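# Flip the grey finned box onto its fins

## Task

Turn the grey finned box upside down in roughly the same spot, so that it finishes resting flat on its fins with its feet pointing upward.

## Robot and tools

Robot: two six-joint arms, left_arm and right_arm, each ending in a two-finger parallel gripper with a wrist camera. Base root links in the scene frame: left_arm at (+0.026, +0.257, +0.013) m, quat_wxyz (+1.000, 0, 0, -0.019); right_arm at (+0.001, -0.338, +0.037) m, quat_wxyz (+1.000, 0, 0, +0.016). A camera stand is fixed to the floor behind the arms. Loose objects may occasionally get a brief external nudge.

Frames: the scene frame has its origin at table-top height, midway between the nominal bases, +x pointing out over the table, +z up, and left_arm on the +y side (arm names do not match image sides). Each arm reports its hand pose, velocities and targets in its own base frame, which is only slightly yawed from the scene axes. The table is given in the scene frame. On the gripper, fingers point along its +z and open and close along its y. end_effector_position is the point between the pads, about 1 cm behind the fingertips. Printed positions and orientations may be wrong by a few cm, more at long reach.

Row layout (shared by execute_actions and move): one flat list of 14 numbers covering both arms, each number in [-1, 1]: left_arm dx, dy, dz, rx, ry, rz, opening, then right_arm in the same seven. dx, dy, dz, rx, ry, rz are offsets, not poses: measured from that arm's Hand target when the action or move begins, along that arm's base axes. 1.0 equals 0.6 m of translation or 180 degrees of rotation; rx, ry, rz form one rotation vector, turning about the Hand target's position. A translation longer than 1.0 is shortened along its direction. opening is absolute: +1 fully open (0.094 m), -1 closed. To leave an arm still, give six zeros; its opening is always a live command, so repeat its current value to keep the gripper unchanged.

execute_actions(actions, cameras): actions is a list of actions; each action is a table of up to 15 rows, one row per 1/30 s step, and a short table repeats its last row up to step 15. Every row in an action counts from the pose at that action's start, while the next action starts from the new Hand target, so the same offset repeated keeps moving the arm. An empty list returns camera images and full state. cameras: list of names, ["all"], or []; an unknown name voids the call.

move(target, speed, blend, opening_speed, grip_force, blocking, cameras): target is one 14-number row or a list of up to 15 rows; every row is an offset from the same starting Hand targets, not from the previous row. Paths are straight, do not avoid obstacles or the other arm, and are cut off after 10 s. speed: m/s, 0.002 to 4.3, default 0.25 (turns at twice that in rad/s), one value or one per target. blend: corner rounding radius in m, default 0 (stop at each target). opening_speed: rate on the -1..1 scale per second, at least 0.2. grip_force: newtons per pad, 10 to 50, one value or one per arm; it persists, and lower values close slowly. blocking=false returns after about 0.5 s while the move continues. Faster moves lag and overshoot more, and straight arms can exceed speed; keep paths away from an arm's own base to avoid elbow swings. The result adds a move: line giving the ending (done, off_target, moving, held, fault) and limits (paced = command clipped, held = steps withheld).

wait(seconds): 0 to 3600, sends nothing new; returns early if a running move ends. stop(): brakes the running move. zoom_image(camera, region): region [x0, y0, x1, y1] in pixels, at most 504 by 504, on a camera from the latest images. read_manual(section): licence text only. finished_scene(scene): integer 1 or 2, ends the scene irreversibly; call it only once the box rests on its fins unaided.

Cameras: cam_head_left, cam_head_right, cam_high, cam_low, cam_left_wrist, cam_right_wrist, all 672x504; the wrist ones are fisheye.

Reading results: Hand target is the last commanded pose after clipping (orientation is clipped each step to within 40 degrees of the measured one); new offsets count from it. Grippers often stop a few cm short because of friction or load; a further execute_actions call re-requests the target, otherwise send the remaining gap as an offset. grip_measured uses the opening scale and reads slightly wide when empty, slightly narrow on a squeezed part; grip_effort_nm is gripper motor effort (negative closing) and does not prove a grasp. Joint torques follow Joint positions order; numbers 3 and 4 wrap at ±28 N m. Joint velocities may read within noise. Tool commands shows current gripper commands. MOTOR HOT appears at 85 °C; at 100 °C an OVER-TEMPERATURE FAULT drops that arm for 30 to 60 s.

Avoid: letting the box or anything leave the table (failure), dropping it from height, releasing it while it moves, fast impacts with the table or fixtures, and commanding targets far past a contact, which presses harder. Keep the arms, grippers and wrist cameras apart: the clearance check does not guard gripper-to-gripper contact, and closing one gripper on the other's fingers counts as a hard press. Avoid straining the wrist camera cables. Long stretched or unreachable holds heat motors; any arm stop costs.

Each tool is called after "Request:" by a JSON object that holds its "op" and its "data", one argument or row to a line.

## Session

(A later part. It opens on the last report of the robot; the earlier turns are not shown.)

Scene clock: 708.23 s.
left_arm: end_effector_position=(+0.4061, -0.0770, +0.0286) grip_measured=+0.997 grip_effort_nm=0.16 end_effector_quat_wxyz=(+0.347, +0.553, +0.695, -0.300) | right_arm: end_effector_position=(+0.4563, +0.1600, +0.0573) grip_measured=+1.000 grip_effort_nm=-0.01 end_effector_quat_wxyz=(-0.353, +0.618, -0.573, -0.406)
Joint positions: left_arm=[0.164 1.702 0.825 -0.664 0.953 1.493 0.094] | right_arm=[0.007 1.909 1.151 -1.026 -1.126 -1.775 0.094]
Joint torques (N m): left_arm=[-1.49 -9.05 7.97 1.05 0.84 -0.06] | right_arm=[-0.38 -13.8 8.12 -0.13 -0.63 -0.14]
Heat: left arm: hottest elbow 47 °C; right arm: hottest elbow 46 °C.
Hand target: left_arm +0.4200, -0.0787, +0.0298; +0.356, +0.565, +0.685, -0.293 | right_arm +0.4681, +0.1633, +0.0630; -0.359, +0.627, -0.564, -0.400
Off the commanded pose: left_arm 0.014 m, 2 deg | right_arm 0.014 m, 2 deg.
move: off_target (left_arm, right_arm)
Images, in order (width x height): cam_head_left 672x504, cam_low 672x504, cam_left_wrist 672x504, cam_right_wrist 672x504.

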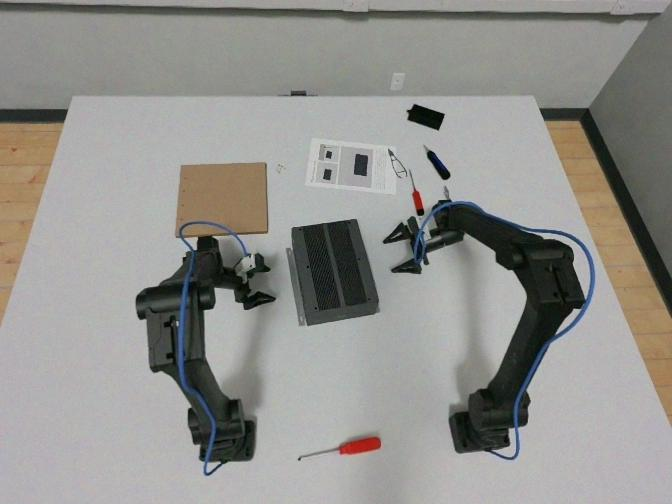

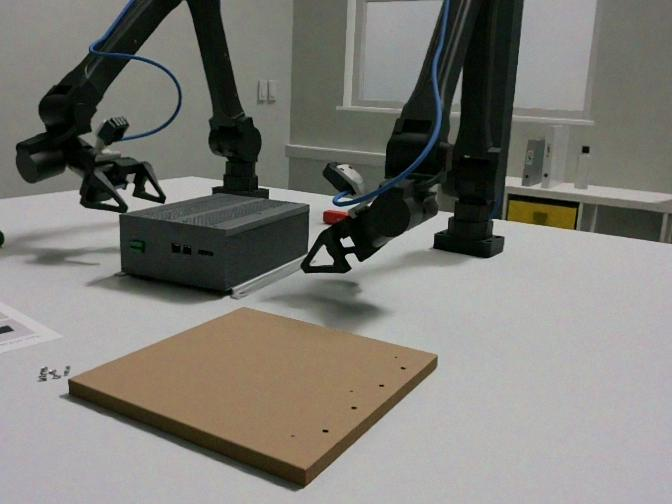

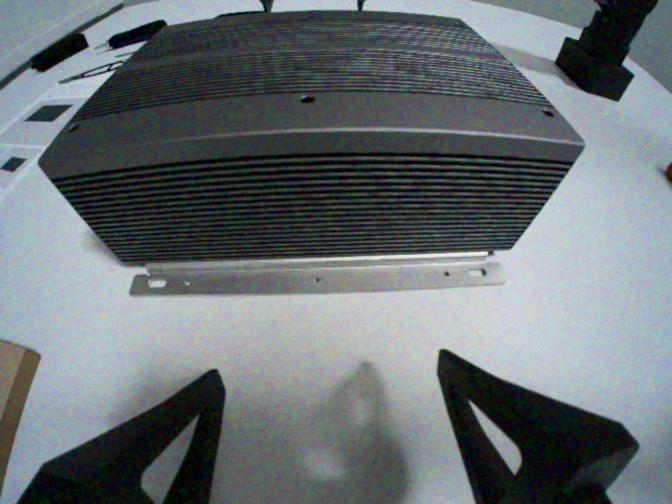

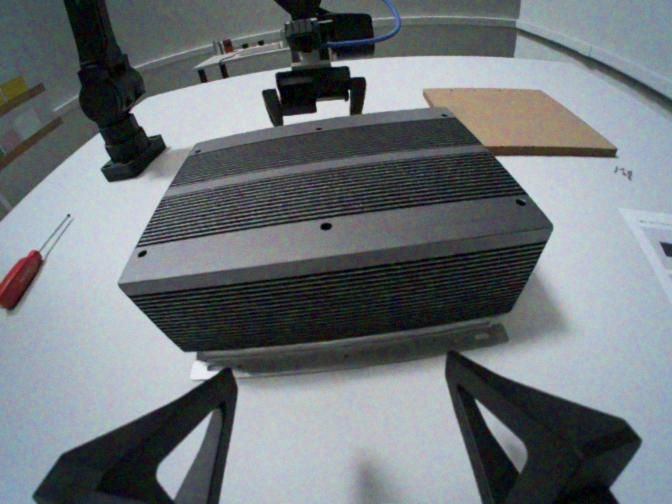

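Request:
{"op": "move", "data": {
  "target": [0.0,-0.02,-0.045,0,0,0,1,0,0,0,0,0,0,1],
  "speed": 0.06,
  "cameras": ["cam_left_wrist","cam_low"]
}}

Request:
{"op": "zoom_image", "data": {
  "camera": "cam_low",
  "region": [220, 180, 440, 330]
}}

Scene clock: 727.60 s.
left_arm: end_effector_position=(+0.4191, -0.0870, +0.0097) grip_measured=+0.997 grip_effort_nm=0.16 end_effector_quat_wxyz=(+0.360, +0.567, +0.683, -0.287) | right_arm: end_effector_position=(+0.4563, +0.1600, +0.0573) grip_measured=+1.000 grip_effort_nm=-0.01 end_effector_quat_wxyz=(-0.354, +0.618, -0.572, -0.406)
Joint positions: left_arm=[0.134 1.756 0.825 -0.54 0.953 1.469 0.094] | right_arm=[0.007 1.909 1.151 -1.026 -1.126 -1.775 0.094]
Joint torques (N m): left_arm=[-1.49 -9.35 5.68 1.2 0.74 -0.27] | right_arm=[-0.09 -14.1 8.02 -0.17 -0.7 -0.18]
Heat: left arm: hottest elbow 45 °C; right arm: hottest elbow 47 °C.
Hand target: left_arm +0.4201, -0.0907, +0.0028; +0.356, +0.565, +0.685, -0.293 | right_arm +0.4681, +0.1633, +0.0630; -0.359, +0.627, -0.564, -0.400
Off the commanded pose: left_arm 0.008 m, 1 deg | right_arm 0.014 m, 2 deg.
move: done
Images, in order (width x height): cam_low 672x504, cam_left_wrist 672x504.

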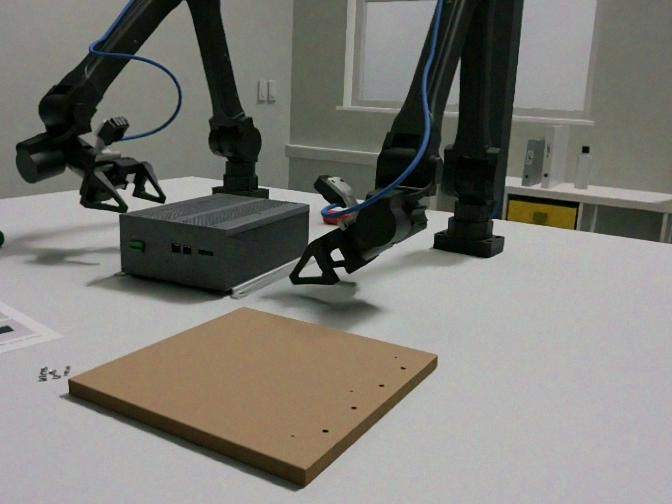

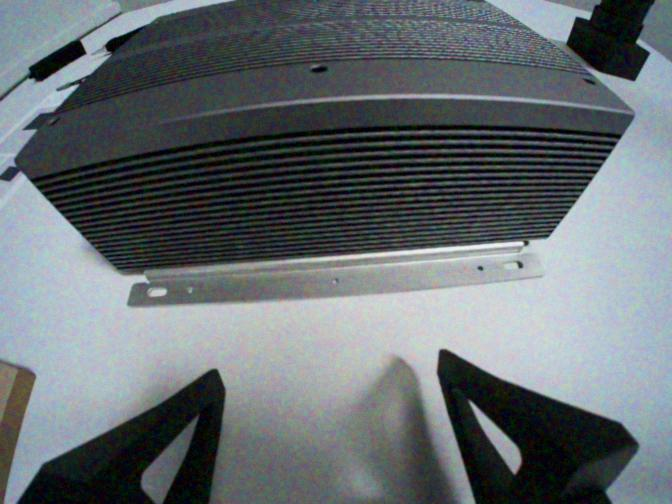

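Scaled by 2.291.

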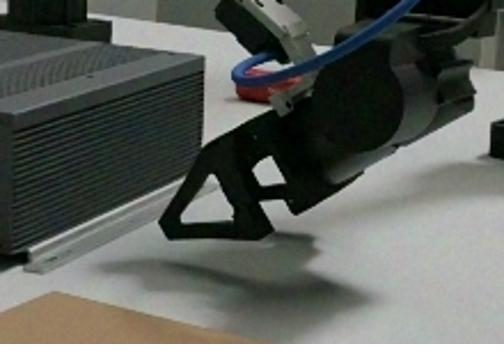

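Request:
{"op": "move", "data": {
  "target": [0.0,-0.0,-0.017,0,0,0,1,0,0,0,0,0,0,1],
  "speed": 0.05,
  "cameras": ["cam_left_wrist","cam_low"]
}}

Request:
{"op": "zoom_image", "data": {
  "camera": "cam_low",
  "region": [220, 180, 440, 330]
}}

Scene clock: 737.00 s.
left_arm: end_effector_position=(+0.4209, -0.0867, +0.0005) grip_measured=+0.997 grip_effort_nm=0.16 end_effector_quat_wxyz=(+0.361, +0.567, +0.683, -0.286) | right_arm: end_effector_position=(+0.4563, +0.1600, +0.0573) grip_measured=+1.000 grip_effort_nm=-0.01 end_effector_quat_wxyz=(-0.354, +0.618, -0.572, -0.406)
Joint positions: left_arm=[0.134 1.782 0.825 -0.511 0.953 1.468 0.094] | right_arm=[0.007 1.909 1.151 -1.026 -1.126 -1.775 0.094]
Joint torques (N m): left_arm=[-1.61 -9.58 5.19 1.28 0.74 -0.32] | right_arm=[-0.5 -13.74 8.08 -0.27 -0.73 -0.16]
Heat: left arm: hottest elbow 44 °C; right arm: hottest elbow 47 °C.
Hand target: left_arm +0.4201, -0.0907, -0.0074; +0.356, +0.565, +0.685, -0.293 | right_arm +0.4681, +0.1633, +0.0630; -0.359, +0.627, -0.564, -0.400
Off the commanded pose: left_arm 0.009 m, 1 deg | right_arm 0.014 m, 2 deg.
move: done
Images, in order (width x height): cam_low 672x504, cam_left_wrist 672x504.

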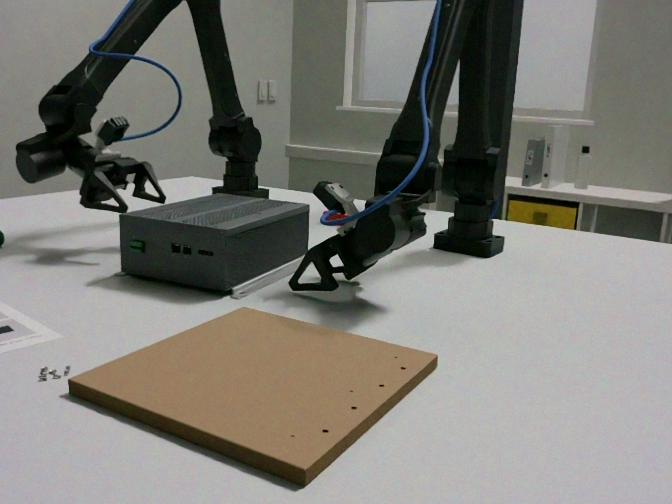

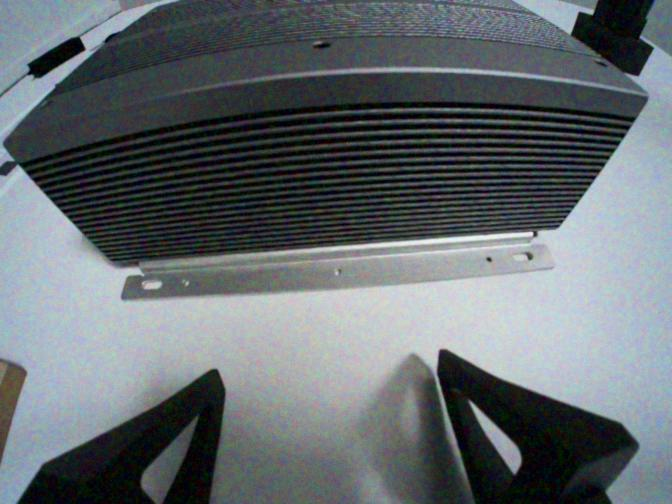

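Scaled by 2.291.

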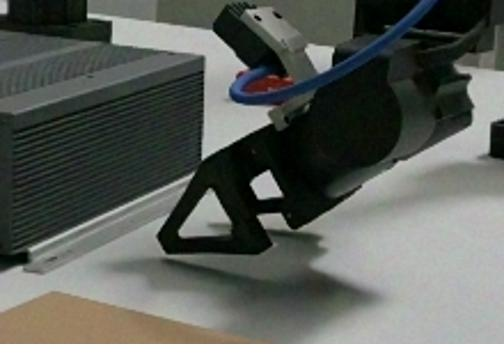

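Request:
{"op": "move", "data": {
  "target": [0.009,-0.05,-0.012,0,0,0,1,0,0,0,0,0,0,1],
  "speed": 0.05,
  "cameras": ["cam_left_wrist","cam_low"]
}}

Request:
{"op": "zoom_image", "data": {
  "camera": "cam_low",
  "region": [220, 180, 440, 330]
}}

Scene clock: 749.43 s.
left_arm: end_effector_position=(+0.4304, -0.1173, -0.0024) grip_measured=+0.997 grip_effort_nm=0.16 end_effector_quat_wxyz=(+0.366, +0.569, +0.679, -0.284) | right_arm: end_effector_position=(+0.4563, +0.1600, +0.0573) grip_measured=+1.000 grip_effort_nm=-0.01 end_effector_quat_wxyz=(-0.354, +0.618, -0.572, -0.406)
Joint positions: left_arm=[0.057 1.79 0.815 -0.377 0.946 1.34 0.094] | right_arm=[0.007 1.909 1.151 -1.026 -1.126 -1.775 0.094]
Joint torques (N m): left_arm=[-1.49 -9.29 4.68 1.32 0.56 -0.3] | right_arm=[-0.03 -13.45 7.98 -0.16 -0.69 -0.14]
Heat: left arm: hottest elbow 43 °C; right arm: hottest elbow 47 °C.
Hand target: left_arm +0.4254, -0.1208, -0.0145; +0.356, +0.565, +0.685, -0.293 | right_arm +0.4681, +0.1633, +0.0630; -0.359, +0.627, -0.564, -0.400
Off the commanded pose: left_arm 0.014 m, 2 deg | right_arm 0.014 m, 2 deg.
move: off_target (left_arm)
Images, in order (width x height): cam_low 672x504, cam_left_wrist 672x504.

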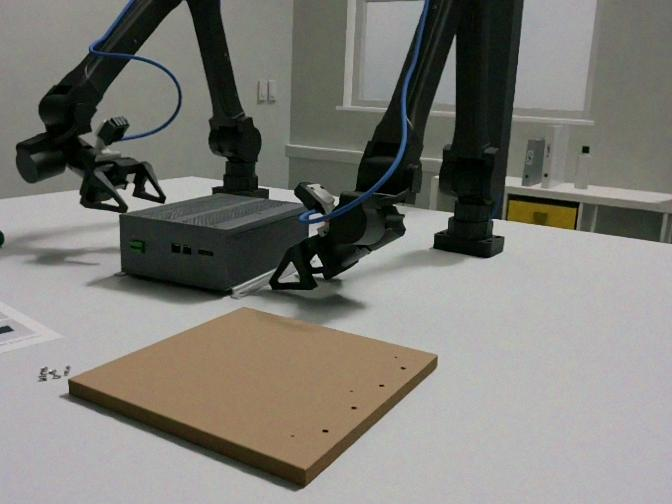

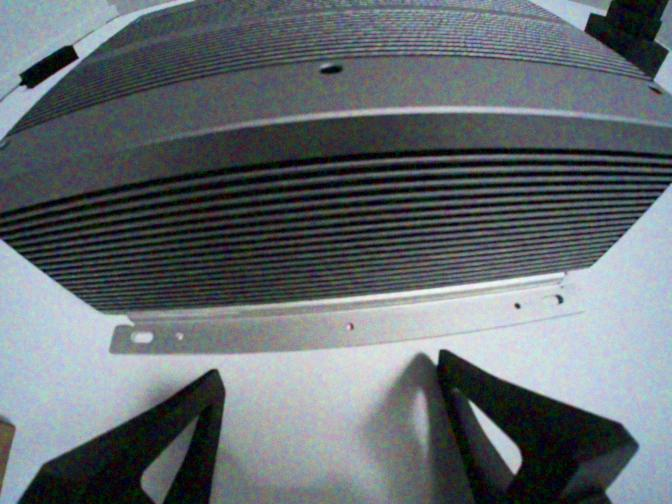

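Scaled by 2.291.

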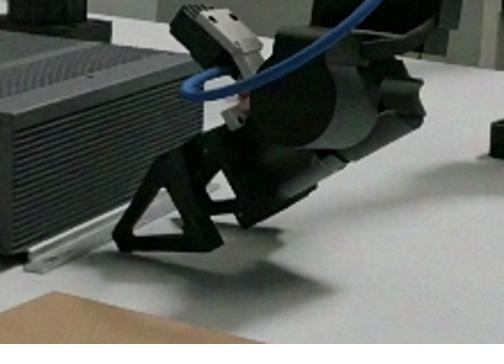

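Request:
{"op": "move", "data": {
  "target": [0.006,-0.03,-0.013,0,0,0,1,0,0,0,0,0,0,1],
  "speed": 0.05,
  "cameras": ["cam_left_wrist","cam_low"]
}}

Request:
{"op": "zoom_image", "data": {
  "camera": "cam_low",
  "region": [220, 220, 360, 310]
}}

Scene clock: 758.30 s.
left_arm: end_effector_position=(+0.4353, -0.1314, -0.0029) grip_measured=+0.998 grip_effort_nm=0.15 end_effector_quat_wxyz=(+0.371, +0.566, +0.679, -0.285) | right_arm: end_effector_position=(+0.4563, +0.1600, +0.0573) grip_measured=+1.000 grip_effort_nm=-0.01 end_effector_quat_wxyz=(-0.354, +0.618, -0.572, -0.406)
Joint positions: left_arm=[0.023 1.795 0.81 -0.305 0.945 1.269 0.094] | right_arm=[0.007 1.909 1.151 -1.026 -1.126 -1.775 0.094]
Joint torques (N m): left_arm=[-2.32 -8.35 4.66 2.03 0.21 -0.36] | right_arm=[0.26 -13.8 7.95 -0.23 -0.69 -0.15]
Heat: left arm: hottest elbow 42 °C; right arm: hottest elbow 46 °C.
Hand target: left_arm +0.4290, -0.1388, -0.0223; +0.356, +0.565, +0.685, -0.293 | right_arm +0.4681, +0.1633, +0.0630; -0.359, +0.627, -0.564, -0.400
Off the commanded pose: left_arm 0.022 m, 2 deg | right_arm 0.014 m, 2 deg.
move: off_target (left_arm)
Images, in order (width x height): cam_low 672x504, cam_left_wrist 672x504.

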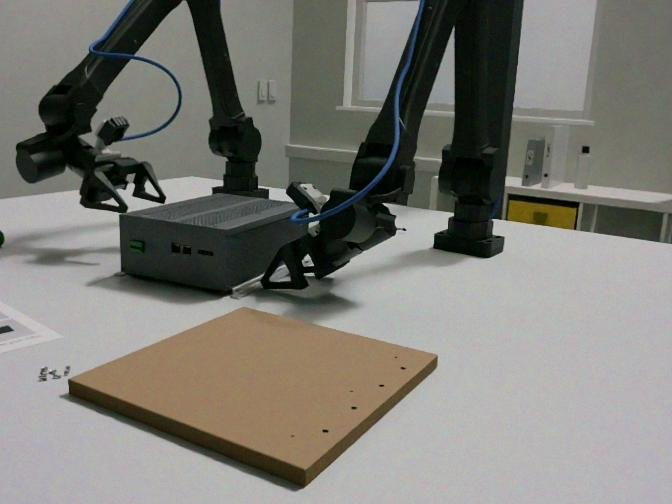

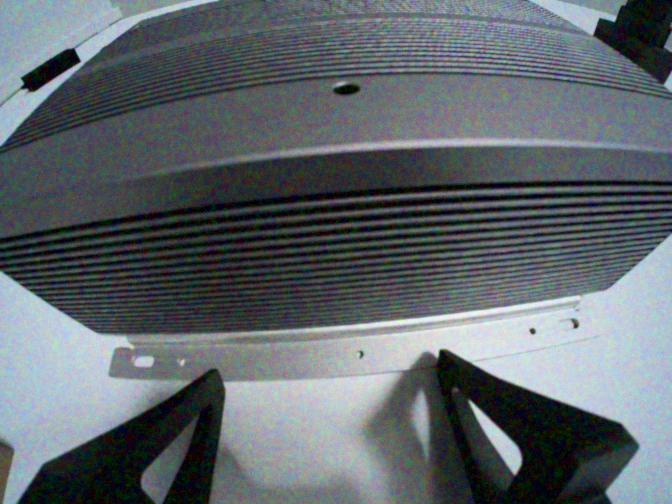

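Scaled by 3.600.

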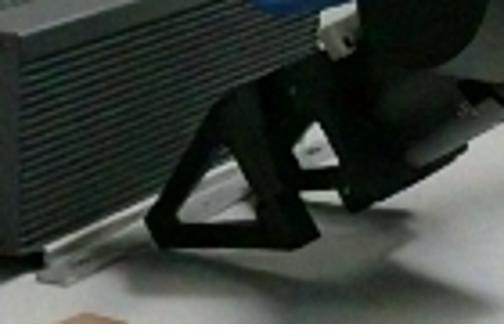

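Request:
{"op": "move", "data": {
  "target": [0.002,-0.02,0.015,0,0,0,1,0,0,0,0,0,0,1],
  "speed": 0.05,
  "cameras": ["cam_left_wrist"]
}}

Request:
{"op": "zoom_image", "data": {
  "camera": "cam_left_wrist",
  "region": [90, 280, 490, 420]
}}

Scene clock: 771.17 s.
left_arm: end_effector_position=(+0.4364, -0.1329, -0.0028) grip_measured=+0.998 grip_effort_nm=0.14 end_effector_quat_wxyz=(+0.372, +0.563, +0.682, -0.284) | right_arm: end_effector_position=(+0.4563, +0.1600, +0.0573) grip_measured=+1.000 grip_effort_nm=-0.01 end_effector_quat_wxyz=(-0.354, +0.618, -0.572, -0.406)
Joint positions: left_arm=[0.019 1.794 0.806 -0.286 0.941 1.247 0.094] | right_arm=[0.007 1.909 1.151 -1.026 -1.126 -1.775 0.094]
Joint torques (N m): left_arm=[-4.37 -9.93 4.85 1.88 0.04 -0.59] | right_arm=[-0.32 -13.92 8.08 -0.16 -0.67 -0.14]
Heat: left arm: hottest elbow 40 °C; right arm: hottest elbow 46 °C.
Hand target: left_arm +0.4303, -0.1507, -0.0132; +0.356, +0.565, +0.685, -0.293 | right_arm +0.4681, +0.1633, +0.0630; -0.359, +0.627, -0.564, -0.400
Off the commanded pose: left_arm 0.022 m, 2 deg | right_arm 0.014 m, 2 deg.
move: off_target (left_arm)

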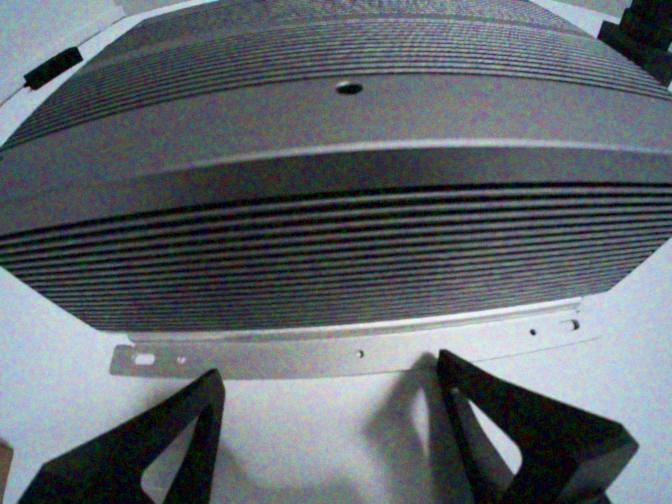

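Scaled by 1.260 from the camera's image (finer frame: 960x720).

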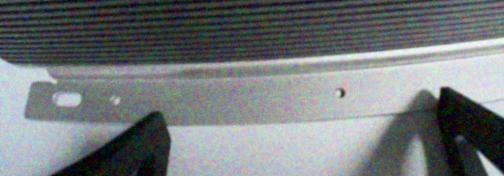

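Request:
{"op": "move", "data": {
  "target": [0,0,0,0,0,0,1,-0.006,0.058,-0.027,0,0,0,1],
  "speed": 0.05,
  "cameras": ["cam_right_wrist","cam_low","cam_high"]
}}

Request:
{"op": "zoom_image", "data": {
  "camera": "cam_right_wrist",
  "region": [120, 100, 560, 420]
}}

Scene clock: 793.33 s.
left_arm: end_effector_position=(+0.4364, -0.1329, -0.0028) grip_measured=+0.998 grip_effort_nm=0.14 end_effector_quat_wxyz=(+0.372, +0.563, +0.682, -0.284) | right_arm: end_effector_position=(+0.4657, +0.1923, +0.0504) grip_measured=+1.000 grip_effort_nm=-0.01 end_effector_quat_wxyz=(-0.361, +0.628, -0.565, -0.394)
Joint positions: left_arm=[0.019 1.794 0.806 -0.286 0.941 1.247 0.094] | right_arm=[0.075 1.909 1.137 -0.843 -1.128 -1.628 0.094]
Joint torques (N m): left_arm=[-4.6 -9.99 4.83 1.89 0.04 -0.6] | right_arm=[0.03 -13.39 5.5 0.72 -0.98 0.07]
Heat: left arm: hottest elbow 39 °C; right arm: hottest elbow 46 °C.
Hand target: left_arm +0.4303, -0.1507, -0.0132; +0.356, +0.565, +0.685, -0.293 | right_arm +0.4644, +0.1981, +0.0467; -0.359, +0.627, -0.564, -0.400
Off the commanded pose: left_arm 0.021 m, 2 deg | right_arm 0.007 m, 1 deg.
move: done
Images, in order (width x height): cam_high 672x504, cam_low 672x504, cam_right_wrist 672x504.

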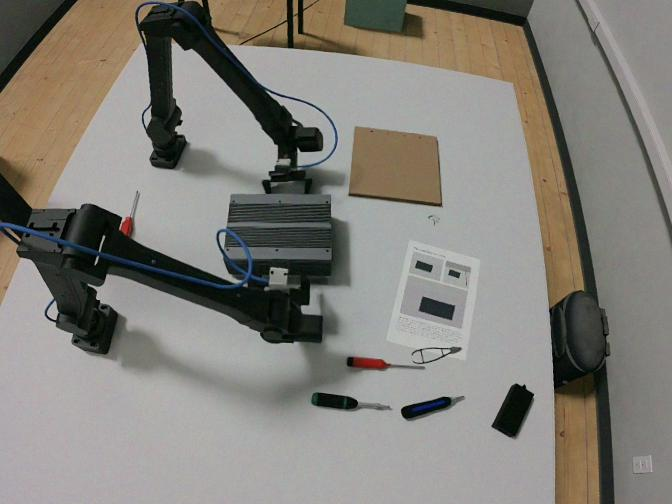

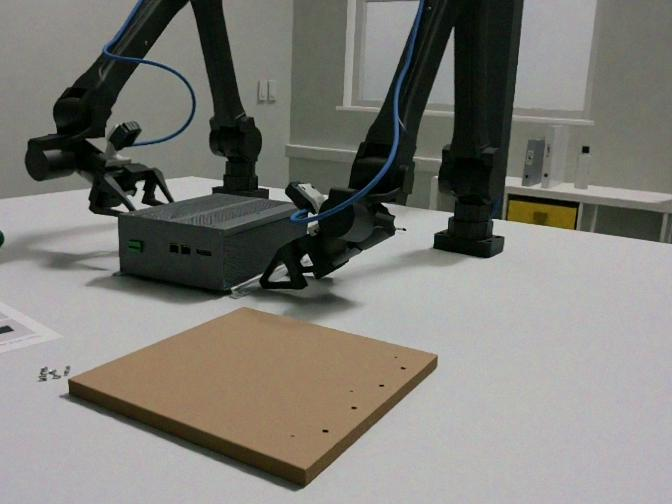

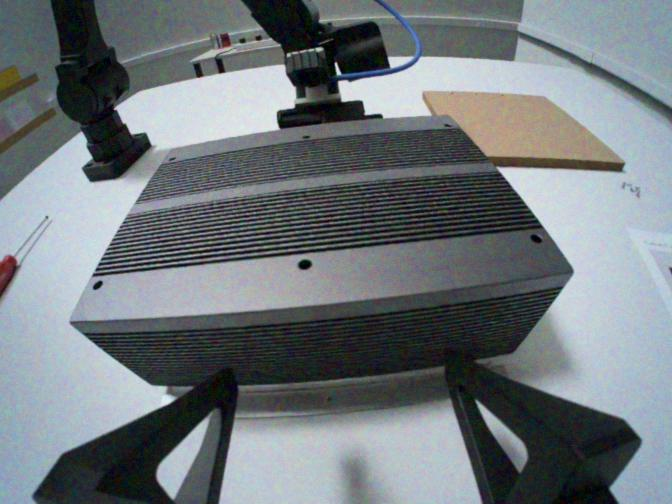

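Scaled by 1.145 from the camera's image (finer frame: 960x720).

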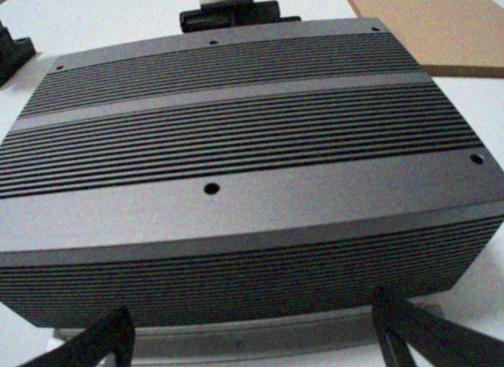

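Request:
{"op": "move", "data": {
  "target": [0,0,0,0,0,0,1,-0.008,0.025,-0.02,0,0,0,1],
  "speed": 0.04,
  "cameras": ["cam_right_wrist","cam_low"]
}}

Request:
{"op": "zoom_image", "data": {
  "camera": "cam_right_wrist",
  "region": [180, 230, 520, 420]
}}

Scene clock: 803.03 s.
left_arm: end_effector_position=(+0.4364, -0.1329, -0.0028) grip_measured=+0.998 grip_effort_nm=0.14 end_effector_quat_wxyz=(+0.372, +0.563, +0.682, -0.284) | right_arm: end_effector_position=(+0.4611, +0.2073, +0.0381) grip_measured=+1.000 grip_effort_nm=-0.01 end_effector_quat_wxyz=(-0.361, +0.628, -0.566, -0.394)
Joint positions: left_arm=[0.019 1.794 0.806 -0.286 0.941 1.247 0.094] | right_arm=[0.107 1.917 1.105 -0.735 -1.128 -1.552 0.094]
Joint torques (N m): left_arm=[-4.6 -10.23 4.83 1.91 0.04 -0.59] | right_arm=[0.09 -13.74 5.52 0.79 -0.98 0.02]
Heat: left arm: hottest elbow 39 °C; right arm: hottest elbow 44 °C.
Hand target: left_arm +0.4303, -0.1507, -0.0132; +0.356, +0.565, +0.685, -0.293 | right_arm +0.4598, +0.2131, +0.0347; -0.359, +0.627, -0.564, -0.400
Off the commanded pose: left_arm 0.021 m, 2 deg | right_arm 0.007 m, 1 deg.
move: done
Images, in order (width x height): cam_low 672x504, cam_right_wrist 672x504.

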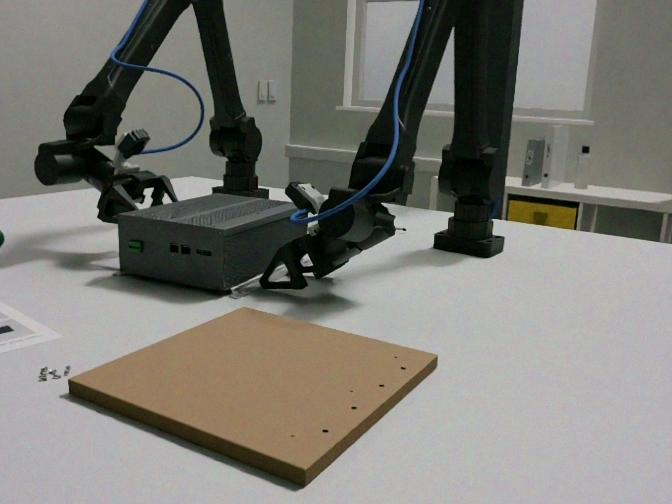

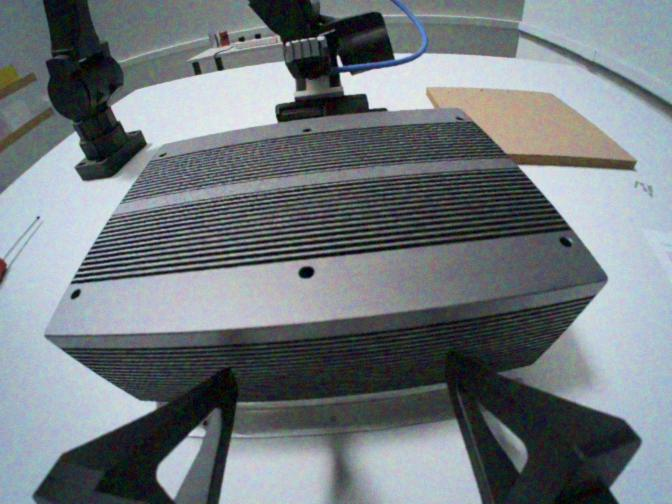

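Scaled by 1.482 from the camera's image (finer frame: 960x720).

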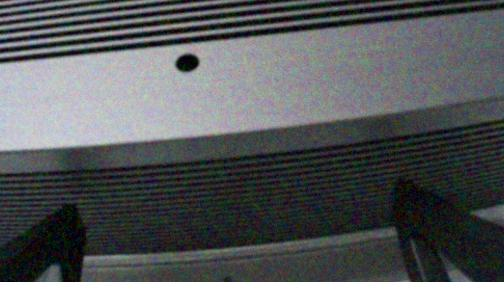

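Request:
{"op": "move", "data": {
  "target": [0,0,0,0,0,0,1,-0.003,0.025,0,0,0,0,1],
  "speed": 0.03,
  "cameras": ["cam_right_wrist"]
}}

Scene clock: 809.13 s.
left_arm: end_effector_position=(+0.4364, -0.1329, -0.0028) grip_measured=+0.998 grip_effort_nm=0.14 end_effector_quat_wxyz=(+0.372, +0.563, +0.682, -0.284) | right_arm: end_effector_position=(+0.4618, +0.2133, +0.0333) grip_measured=+1.000 grip_effort_nm=-0.01 end_effector_quat_wxyz=(-0.363, +0.624, -0.571, -0.391)
Joint positions: left_arm=[0.019 1.794 0.806 -0.286 0.941 1.247 0.094] | right_arm=[0.12 1.917 1.089 -0.664 -1.123 -1.491 0.094]
Joint torques (N m): left_arm=[-4.42 -9.93 4.81 1.91 0.05 -0.6] | right_arm=[1.79 -14.56 5.65 0.88 -1.12 0.16]
Heat: left arm: hottest elbow 39 °C; right arm: hottest elbow 44 °C.
Hand target: left_arm +0.4303, -0.1507, -0.0132; +0.356, +0.565, +0.685, -0.293 | right_arm +0.4579, +0.2280, +0.0347; -0.359, +0.627, -0.564, -0.400
Off the commanded pose: left_arm 0.021 m, 2 deg | right_arm 0.015 m, 1 deg.
move: off_target (right_arm)

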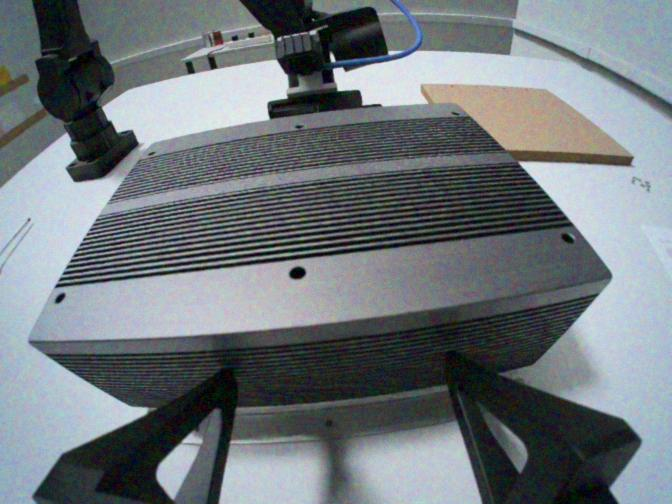

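Request:
{"op": "move", "data": {
  "target": [0.006,-0.05,0,0,0,0,1,-0.007,0.05,0.01,0,0,0,1],
  "speed": 0.03,
  "cameras": ["cam_low"]
}}

Scene clock: 815.60 s.
left_arm: end_effector_position=(+0.4375, -0.1335, -0.0021) grip_measured=+0.998 grip_effort_nm=0.12 end_effector_quat_wxyz=(+0.372, +0.551, +0.696, -0.272) | right_arm: end_effector_position=(+0.4642, +0.2121, +0.0327) grip_measured=+1.000 grip_effort_nm=-0.01 end_effector_quat_wxyz=(-0.365, +0.611, -0.590, -0.381)
Joint positions: left_arm=[0.01 1.776 0.783 -0.228 0.911 1.177 0.094] | right_arm=[0.12 1.895 1.055 -0.568 -1.104 -1.386 0.094]
Joint torques (N m): left_arm=[-9.52 -8.53 6.02 3 0.36 -0.91] | right_arm=[6.59 -13.98 6.04 1.96 -1.61 0.39]
Heat: left arm: hottest elbow 39 °C; right arm: hottest elbow 43 °C.
Hand target: left_arm +0.4339, -0.1808, -0.0133; +0.356, +0.565, +0.685, -0.293 | right_arm +0.4537, +0.2580, +0.0407; -0.359, +0.627, -0.564, -0.400
Off the commanded pose: left_arm 0.049 m, 4 deg | right_arm 0.048 m, 4 deg.
move: off_target (left_arm, right_arm)

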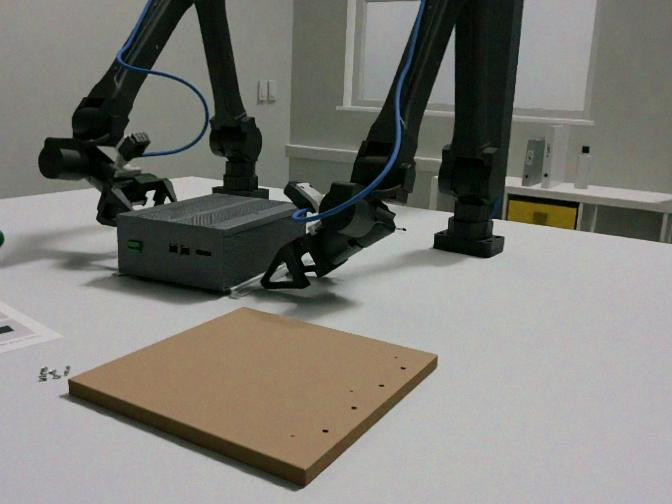

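Request:
{"op": "move", "data": {
  "target": [0,0,0,0,0,0,1,0,0.01,0.06,0,0,0,1],
  "speed": 0.03,
  "cameras": ["cam_low","cam_right_wrist"]
}}

Scene clock: 821.87 s.
left_arm: end_effector_position=(+0.4391, -0.1353, -0.0019) grip_measured=+0.998 grip_effort_nm=0.12 end_effector_quat_wxyz=(+0.372, +0.549, +0.698, -0.270) | right_arm: end_effector_position=(+0.4642, +0.2090, +0.0343) grip_measured=+1.000 grip_effort_nm=-0.01 end_effector_quat_wxyz=(-0.355, +0.617, -0.598, -0.368)
Joint positions: left_arm=[0.005 1.775 0.783 -0.217 0.905 1.161 0.094] | right_arm=[0.12 1.879 1.054 -0.585 -1.067 -1.385 0.094]
Joint torques (N m): left_arm=[-9.05 -8.53 5.96 2.69 0.54 -0.77] | right_arm=[7.53 -18.2 7.31 0.06 -3.04 0.6]
Heat: left arm: hottest elbow 39 °C; right arm: hottest elbow 43 °C.
Hand target: left_arm +0.4339, -0.1808, -0.0132; +0.356, +0.565, +0.685, -0.293 | right_arm +0.4537, +0.2640, +0.0767; -0.359, +0.627, -0.564, -0.400
Off the commanded pose: left_arm 0.047 m, 4 deg | right_arm 0.070 m, 6 deg.
move: off_target (right_arm)

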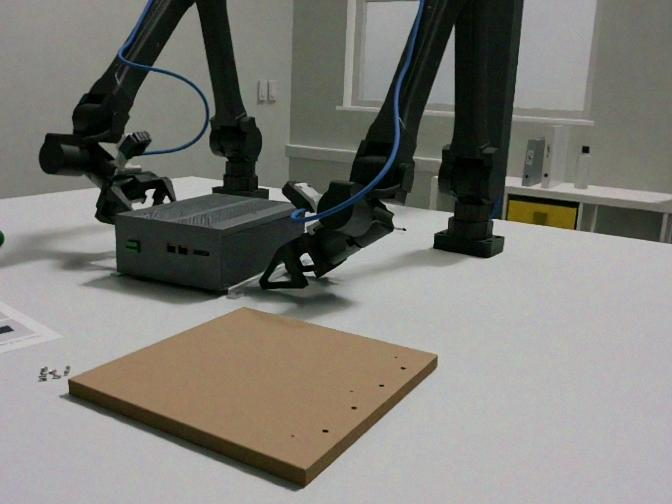

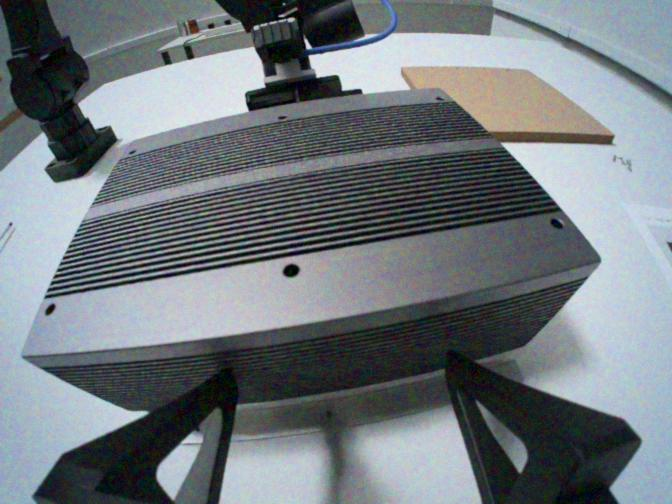

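Request:
{"op": "move", "data": {
  "target": [0,0,0,0,0,0,1,0,0.04,0.08,0,0,0,1],
  "speed": 0.03,
  "cameras": ["cam_low","cam_right_wrist"]
}}

Scene clock: 830.23 s.
left_arm: end_effector_position=(+0.4391, -0.1352, -0.0020) grip_measured=+0.998 grip_effort_nm=0.12 end_effector_quat_wxyz=(+0.372, +0.549, +0.698, -0.270) | right_arm: end_effector_position=(+0.4594, +0.2201, +0.0758) grip_measured=+1.000 grip_effort_nm=-0.01 end_effector_quat_wxyz=(-0.349, +0.609, -0.609, -0.368)
Joint positions: left_arm=[0.005 1.775 0.783 -0.217 0.905 1.161 0.094] | right_arm=[0.146 1.782 1.054 -0.63 -1.052 -1.3 0.094]
Joint torques (N m): left_arm=[-9.17 -8.64 6.05 2.69 0.56 -0.78] | right_arm=[9.29 -17.49 9.99 0.72 -3.23 0.68]
Heat: left arm: hottest elbow 39 °C; right arm: hottest elbow 43 °C.
Hand target: left_arm +0.4339, -0.1808, -0.0132; +0.356, +0.565, +0.685, -0.293 | right_arm +0.4537, +0.2881, +0.1247; -0.359, +0.627, -0.564, -0.400
Off the commanded pose: left_arm 0.047 m, 4 deg | right_arm 0.084 m, 7 deg.
move: off_target (right_arm)

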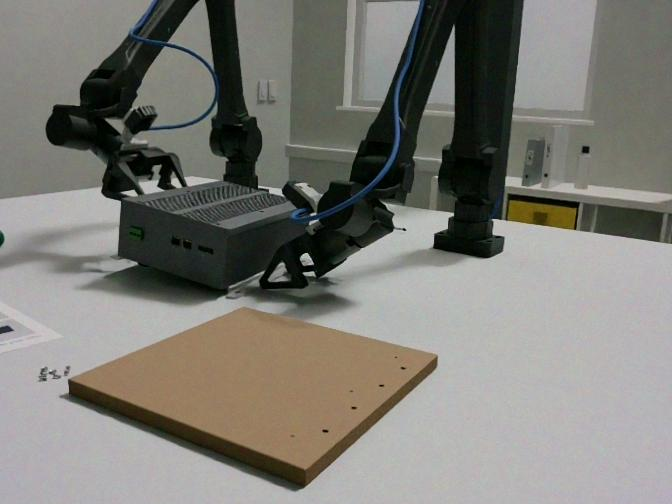

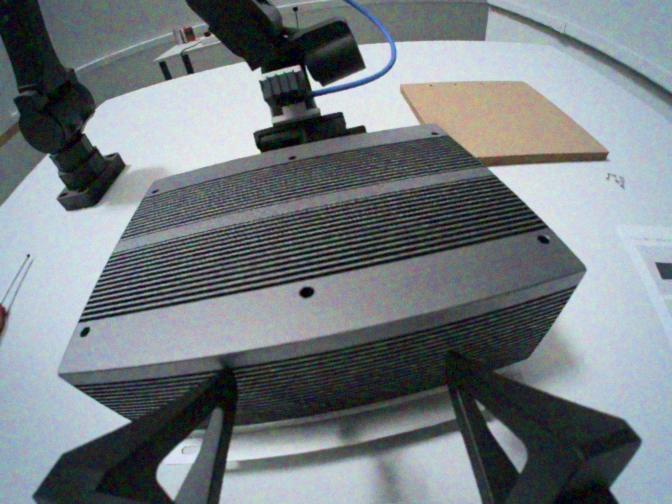

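Request:
{"op": "move", "data": {
  "target": [-0.004,0.02,0,0,0,0,1,-0.005,0.04,0.012,0,0,0,1],
  "speed": 0.03,
  "cameras": ["cam_low","cam_right_wrist"]
}}

Scene clock: 863.10 s.
left_arm: end_effector_position=(+0.4390, -0.1349, -0.0020) grip_measured=+0.998 grip_effort_nm=0.12 end_effector_quat_wxyz=(+0.372, +0.550, +0.698, -0.270) | right_arm: end_effector_position=(+0.4585, +0.2413, +0.1071) grip_measured=+1.000 grip_effort_nm=-0.01 end_effector_quat_wxyz=(-0.357, +0.595, -0.612, -0.380)
Joint positions: left_arm=[0.005 1.775 0.783 -0.218 0.905 1.163 0.094] | right_arm=[0.187 1.725 1.054 -0.583 -1.069 -1.166 0.094]
Joint torques (N m): left_arm=[-6.95 -8.7 5.96 1.59 0.91 -0.43] | right_arm=[9.52 -13.1 9.8 2.33 -1.8 0.47]
Heat: left arm: hottest elbow 38 °C; right arm: hottest elbow 46 °C.
Hand target: left_arm +0.4315, -0.1688, -0.0134; +0.356, +0.565, +0.685, -0.293 | right_arm +0.4507, +0.3120, +0.1319; -0.359, +0.627, -0.564, -0.400
Off the commanded pose: left_arm 0.036 m, 4 deg | right_arm 0.075 m, 7 deg.
move: off_target (left_arm, right_arm)

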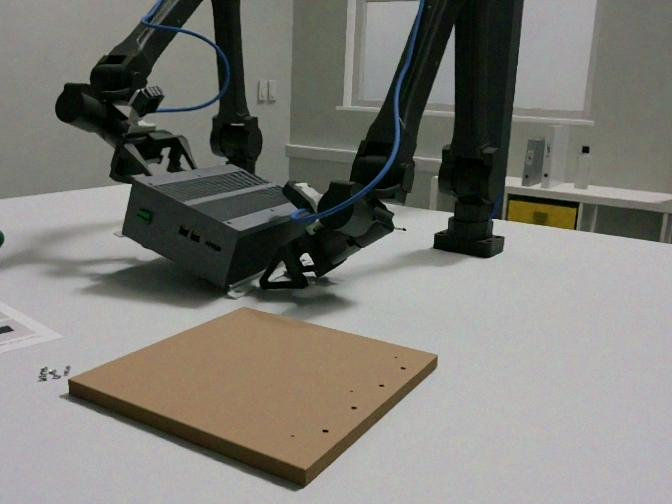

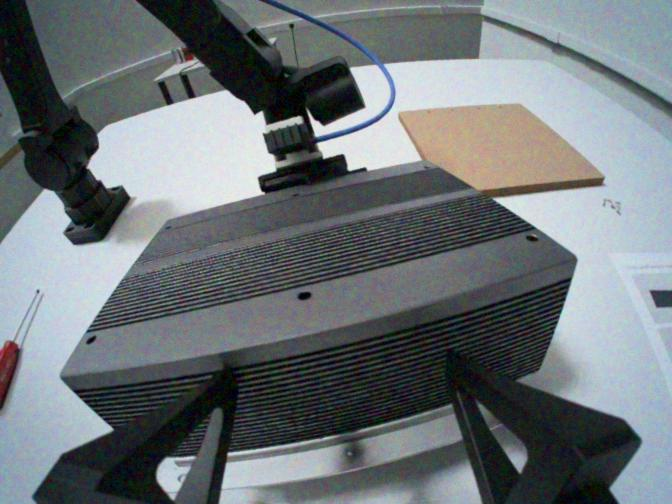

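Request:
{"op": "execute_actions", "data": {
  "actions": [],
  "cameras": ["cam_head_left","cam_high","cam_low","cam_right_wrist"]
}}

Scene clock: 904.37 s.
left_arm: end_effector_position=(+0.4390, -0.1349, -0.0020) grip_measured=+0.998 grip_effort_nm=0.12 end_effector_quat_wxyz=(+0.372, +0.550, +0.698, -0.270) | right_arm: end_effector_position=(+0.4584, +0.2415, +0.1071) grip_measured=+1.000 grip_effort_nm=-0.01 end_effector_quat_wxyz=(-0.356, +0.595, -0.612, -0.380)
Joint positions: left_arm=[0.005 1.775 0.783 -0.218 0.905 1.163 0.094] | right_arm=[0.187 1.725 1.054 -0.583 -1.069 -1.166 0.094]
Joint velocities: within noise
Joint torques (N m): left_arm=[-6.83 -8.59 5.96 1.58 0.9 -0.43] | right_arm=[9.76 -14.15 10.06 2.25 -1.8 0.48]
Heat: left arm: hottest elbow 38 °C; right arm: hottest elbow 48 °C.
Hand target: left_arm +0.4315, -0.1688, -0.0134; +0.356, +0.565, +0.685, -0.293 | right_arm +0.4506, +0.3122, +0.1319; -0.359, +0.627, -0.564, -0.400
Tool commands: left_gripper/opening=+1.0 right_gripper/opening=+1.0
Off the commanded pose: left_arm 0.036 m, 4 deg | right_arm 0.075 m, 7 deg.
Images, in order (width x height): cam_head_left 672x504, cam_high 672x504, cam_low 672x504, cam_right_wrist 672x504.

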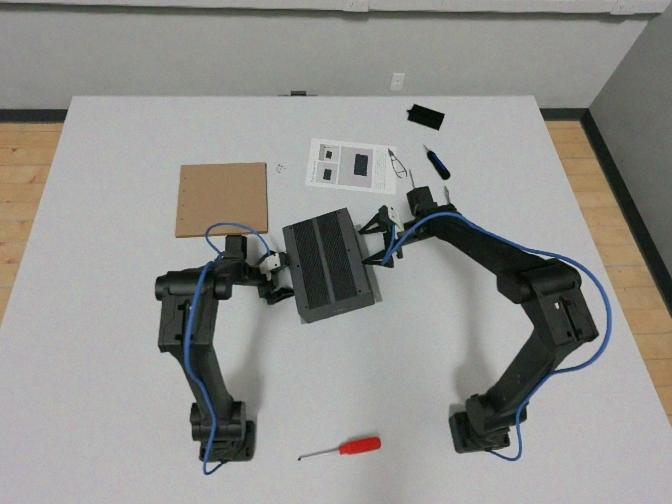

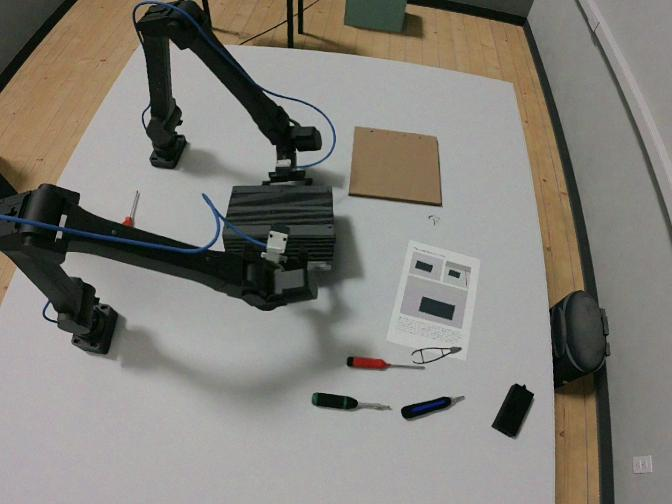

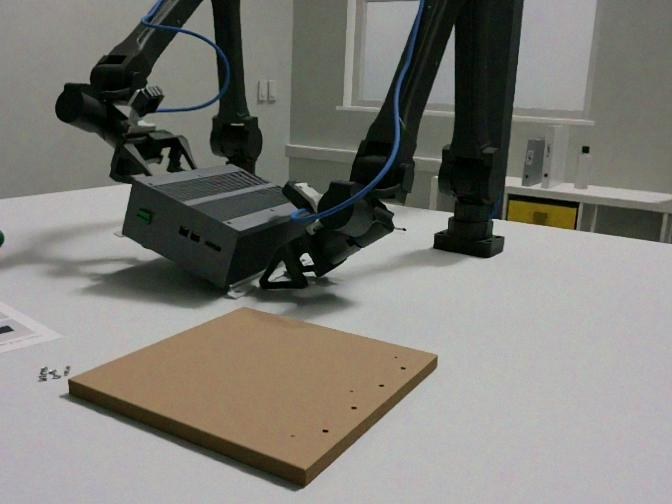

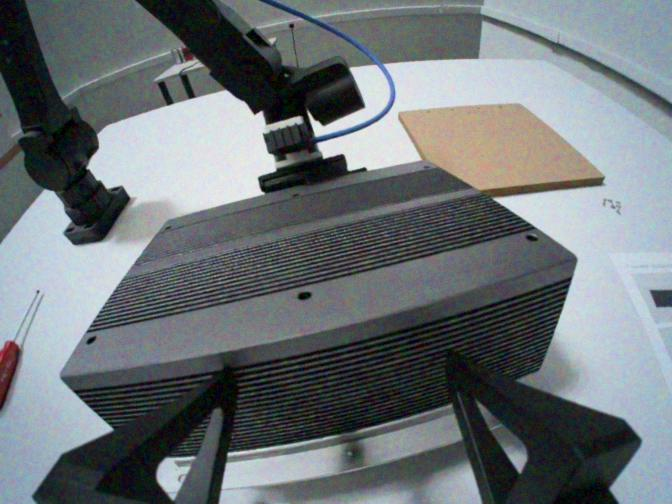

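Request:
{"op": "move", "data": {
  "target": [
    [0,0.018,0,0,0,0,1,-0.003,0.025,0.013,-0.035,0,0,1],
    [0,0.035,0,0,0,0,1,-0.006,0.045,0.022,-0.06,0,0,1]
  ],
  "speed": 0.04,
  "blend": 0.005,
  "cameras": ["cam_low","cam_right_wrist"]
}}

Scene clock: 934.77 s.
left_arm: end_effector_position=(+0.4370, -0.1337, -0.0008) grip_measured=+0.998 grip_effort_nm=0.12 end_effector_quat_wxyz=(+0.370, +0.560, +0.690, -0.272) | right_arm: end_effector_position=(+0.4602, +0.2818, +0.1444) grip_measured=+1.000 grip_effort_nm=-0.01 end_effector_quat_wxyz=(-0.311, +0.633, -0.629, -0.328)
Joint positions: left_arm=[0.01 1.775 0.793 -0.259 0.914 1.211 0.094] | right_arm=[0.297 1.667 1.164 -0.722 -0.891 -1.113 0.094]
Joint torques (N m): left_arm=[-3.19 -8.23 6.28 0.53 1.16 -0.18] | right_arm=[8.23 -10.87 9.91 1.62 -0.77 0.24]
Heat: left arm: hottest elbow 38 °C; right arm: hottest elbow 48 °C.
Hand target: left_arm +0.4316, -0.1477, -0.0133; +0.356, +0.565, +0.685, -0.293 | right_arm +0.4470, +0.3392, +0.1450; -0.298, +0.658, -0.599, -0.345
Off the commanded pose: left_arm 0.020 m, 3 deg | right_arm 0.059 m, 5 deg.
move: off_target (left_arm, right_arm)

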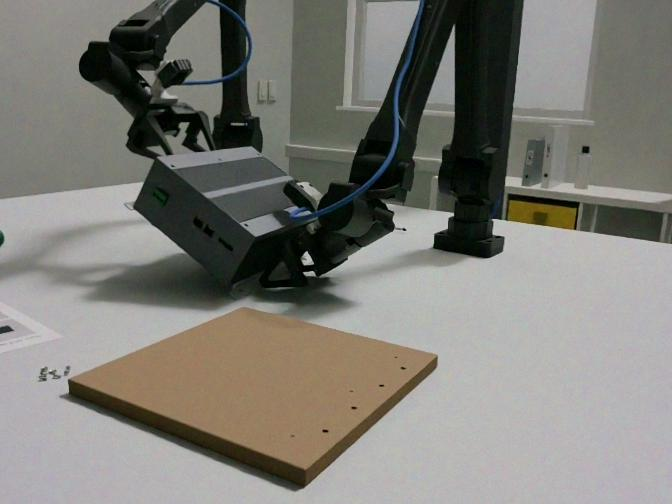

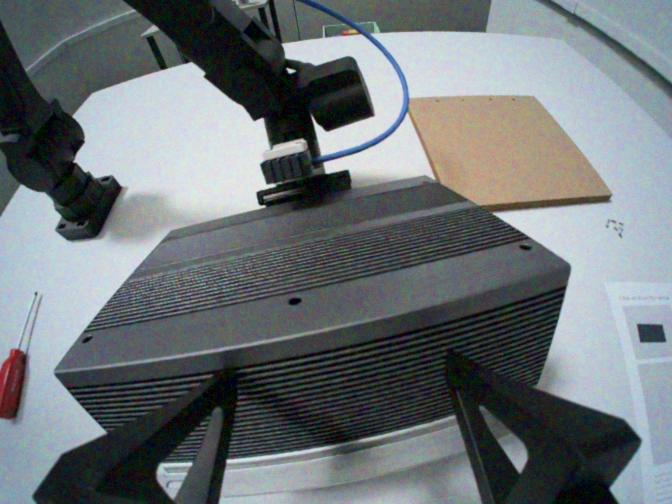

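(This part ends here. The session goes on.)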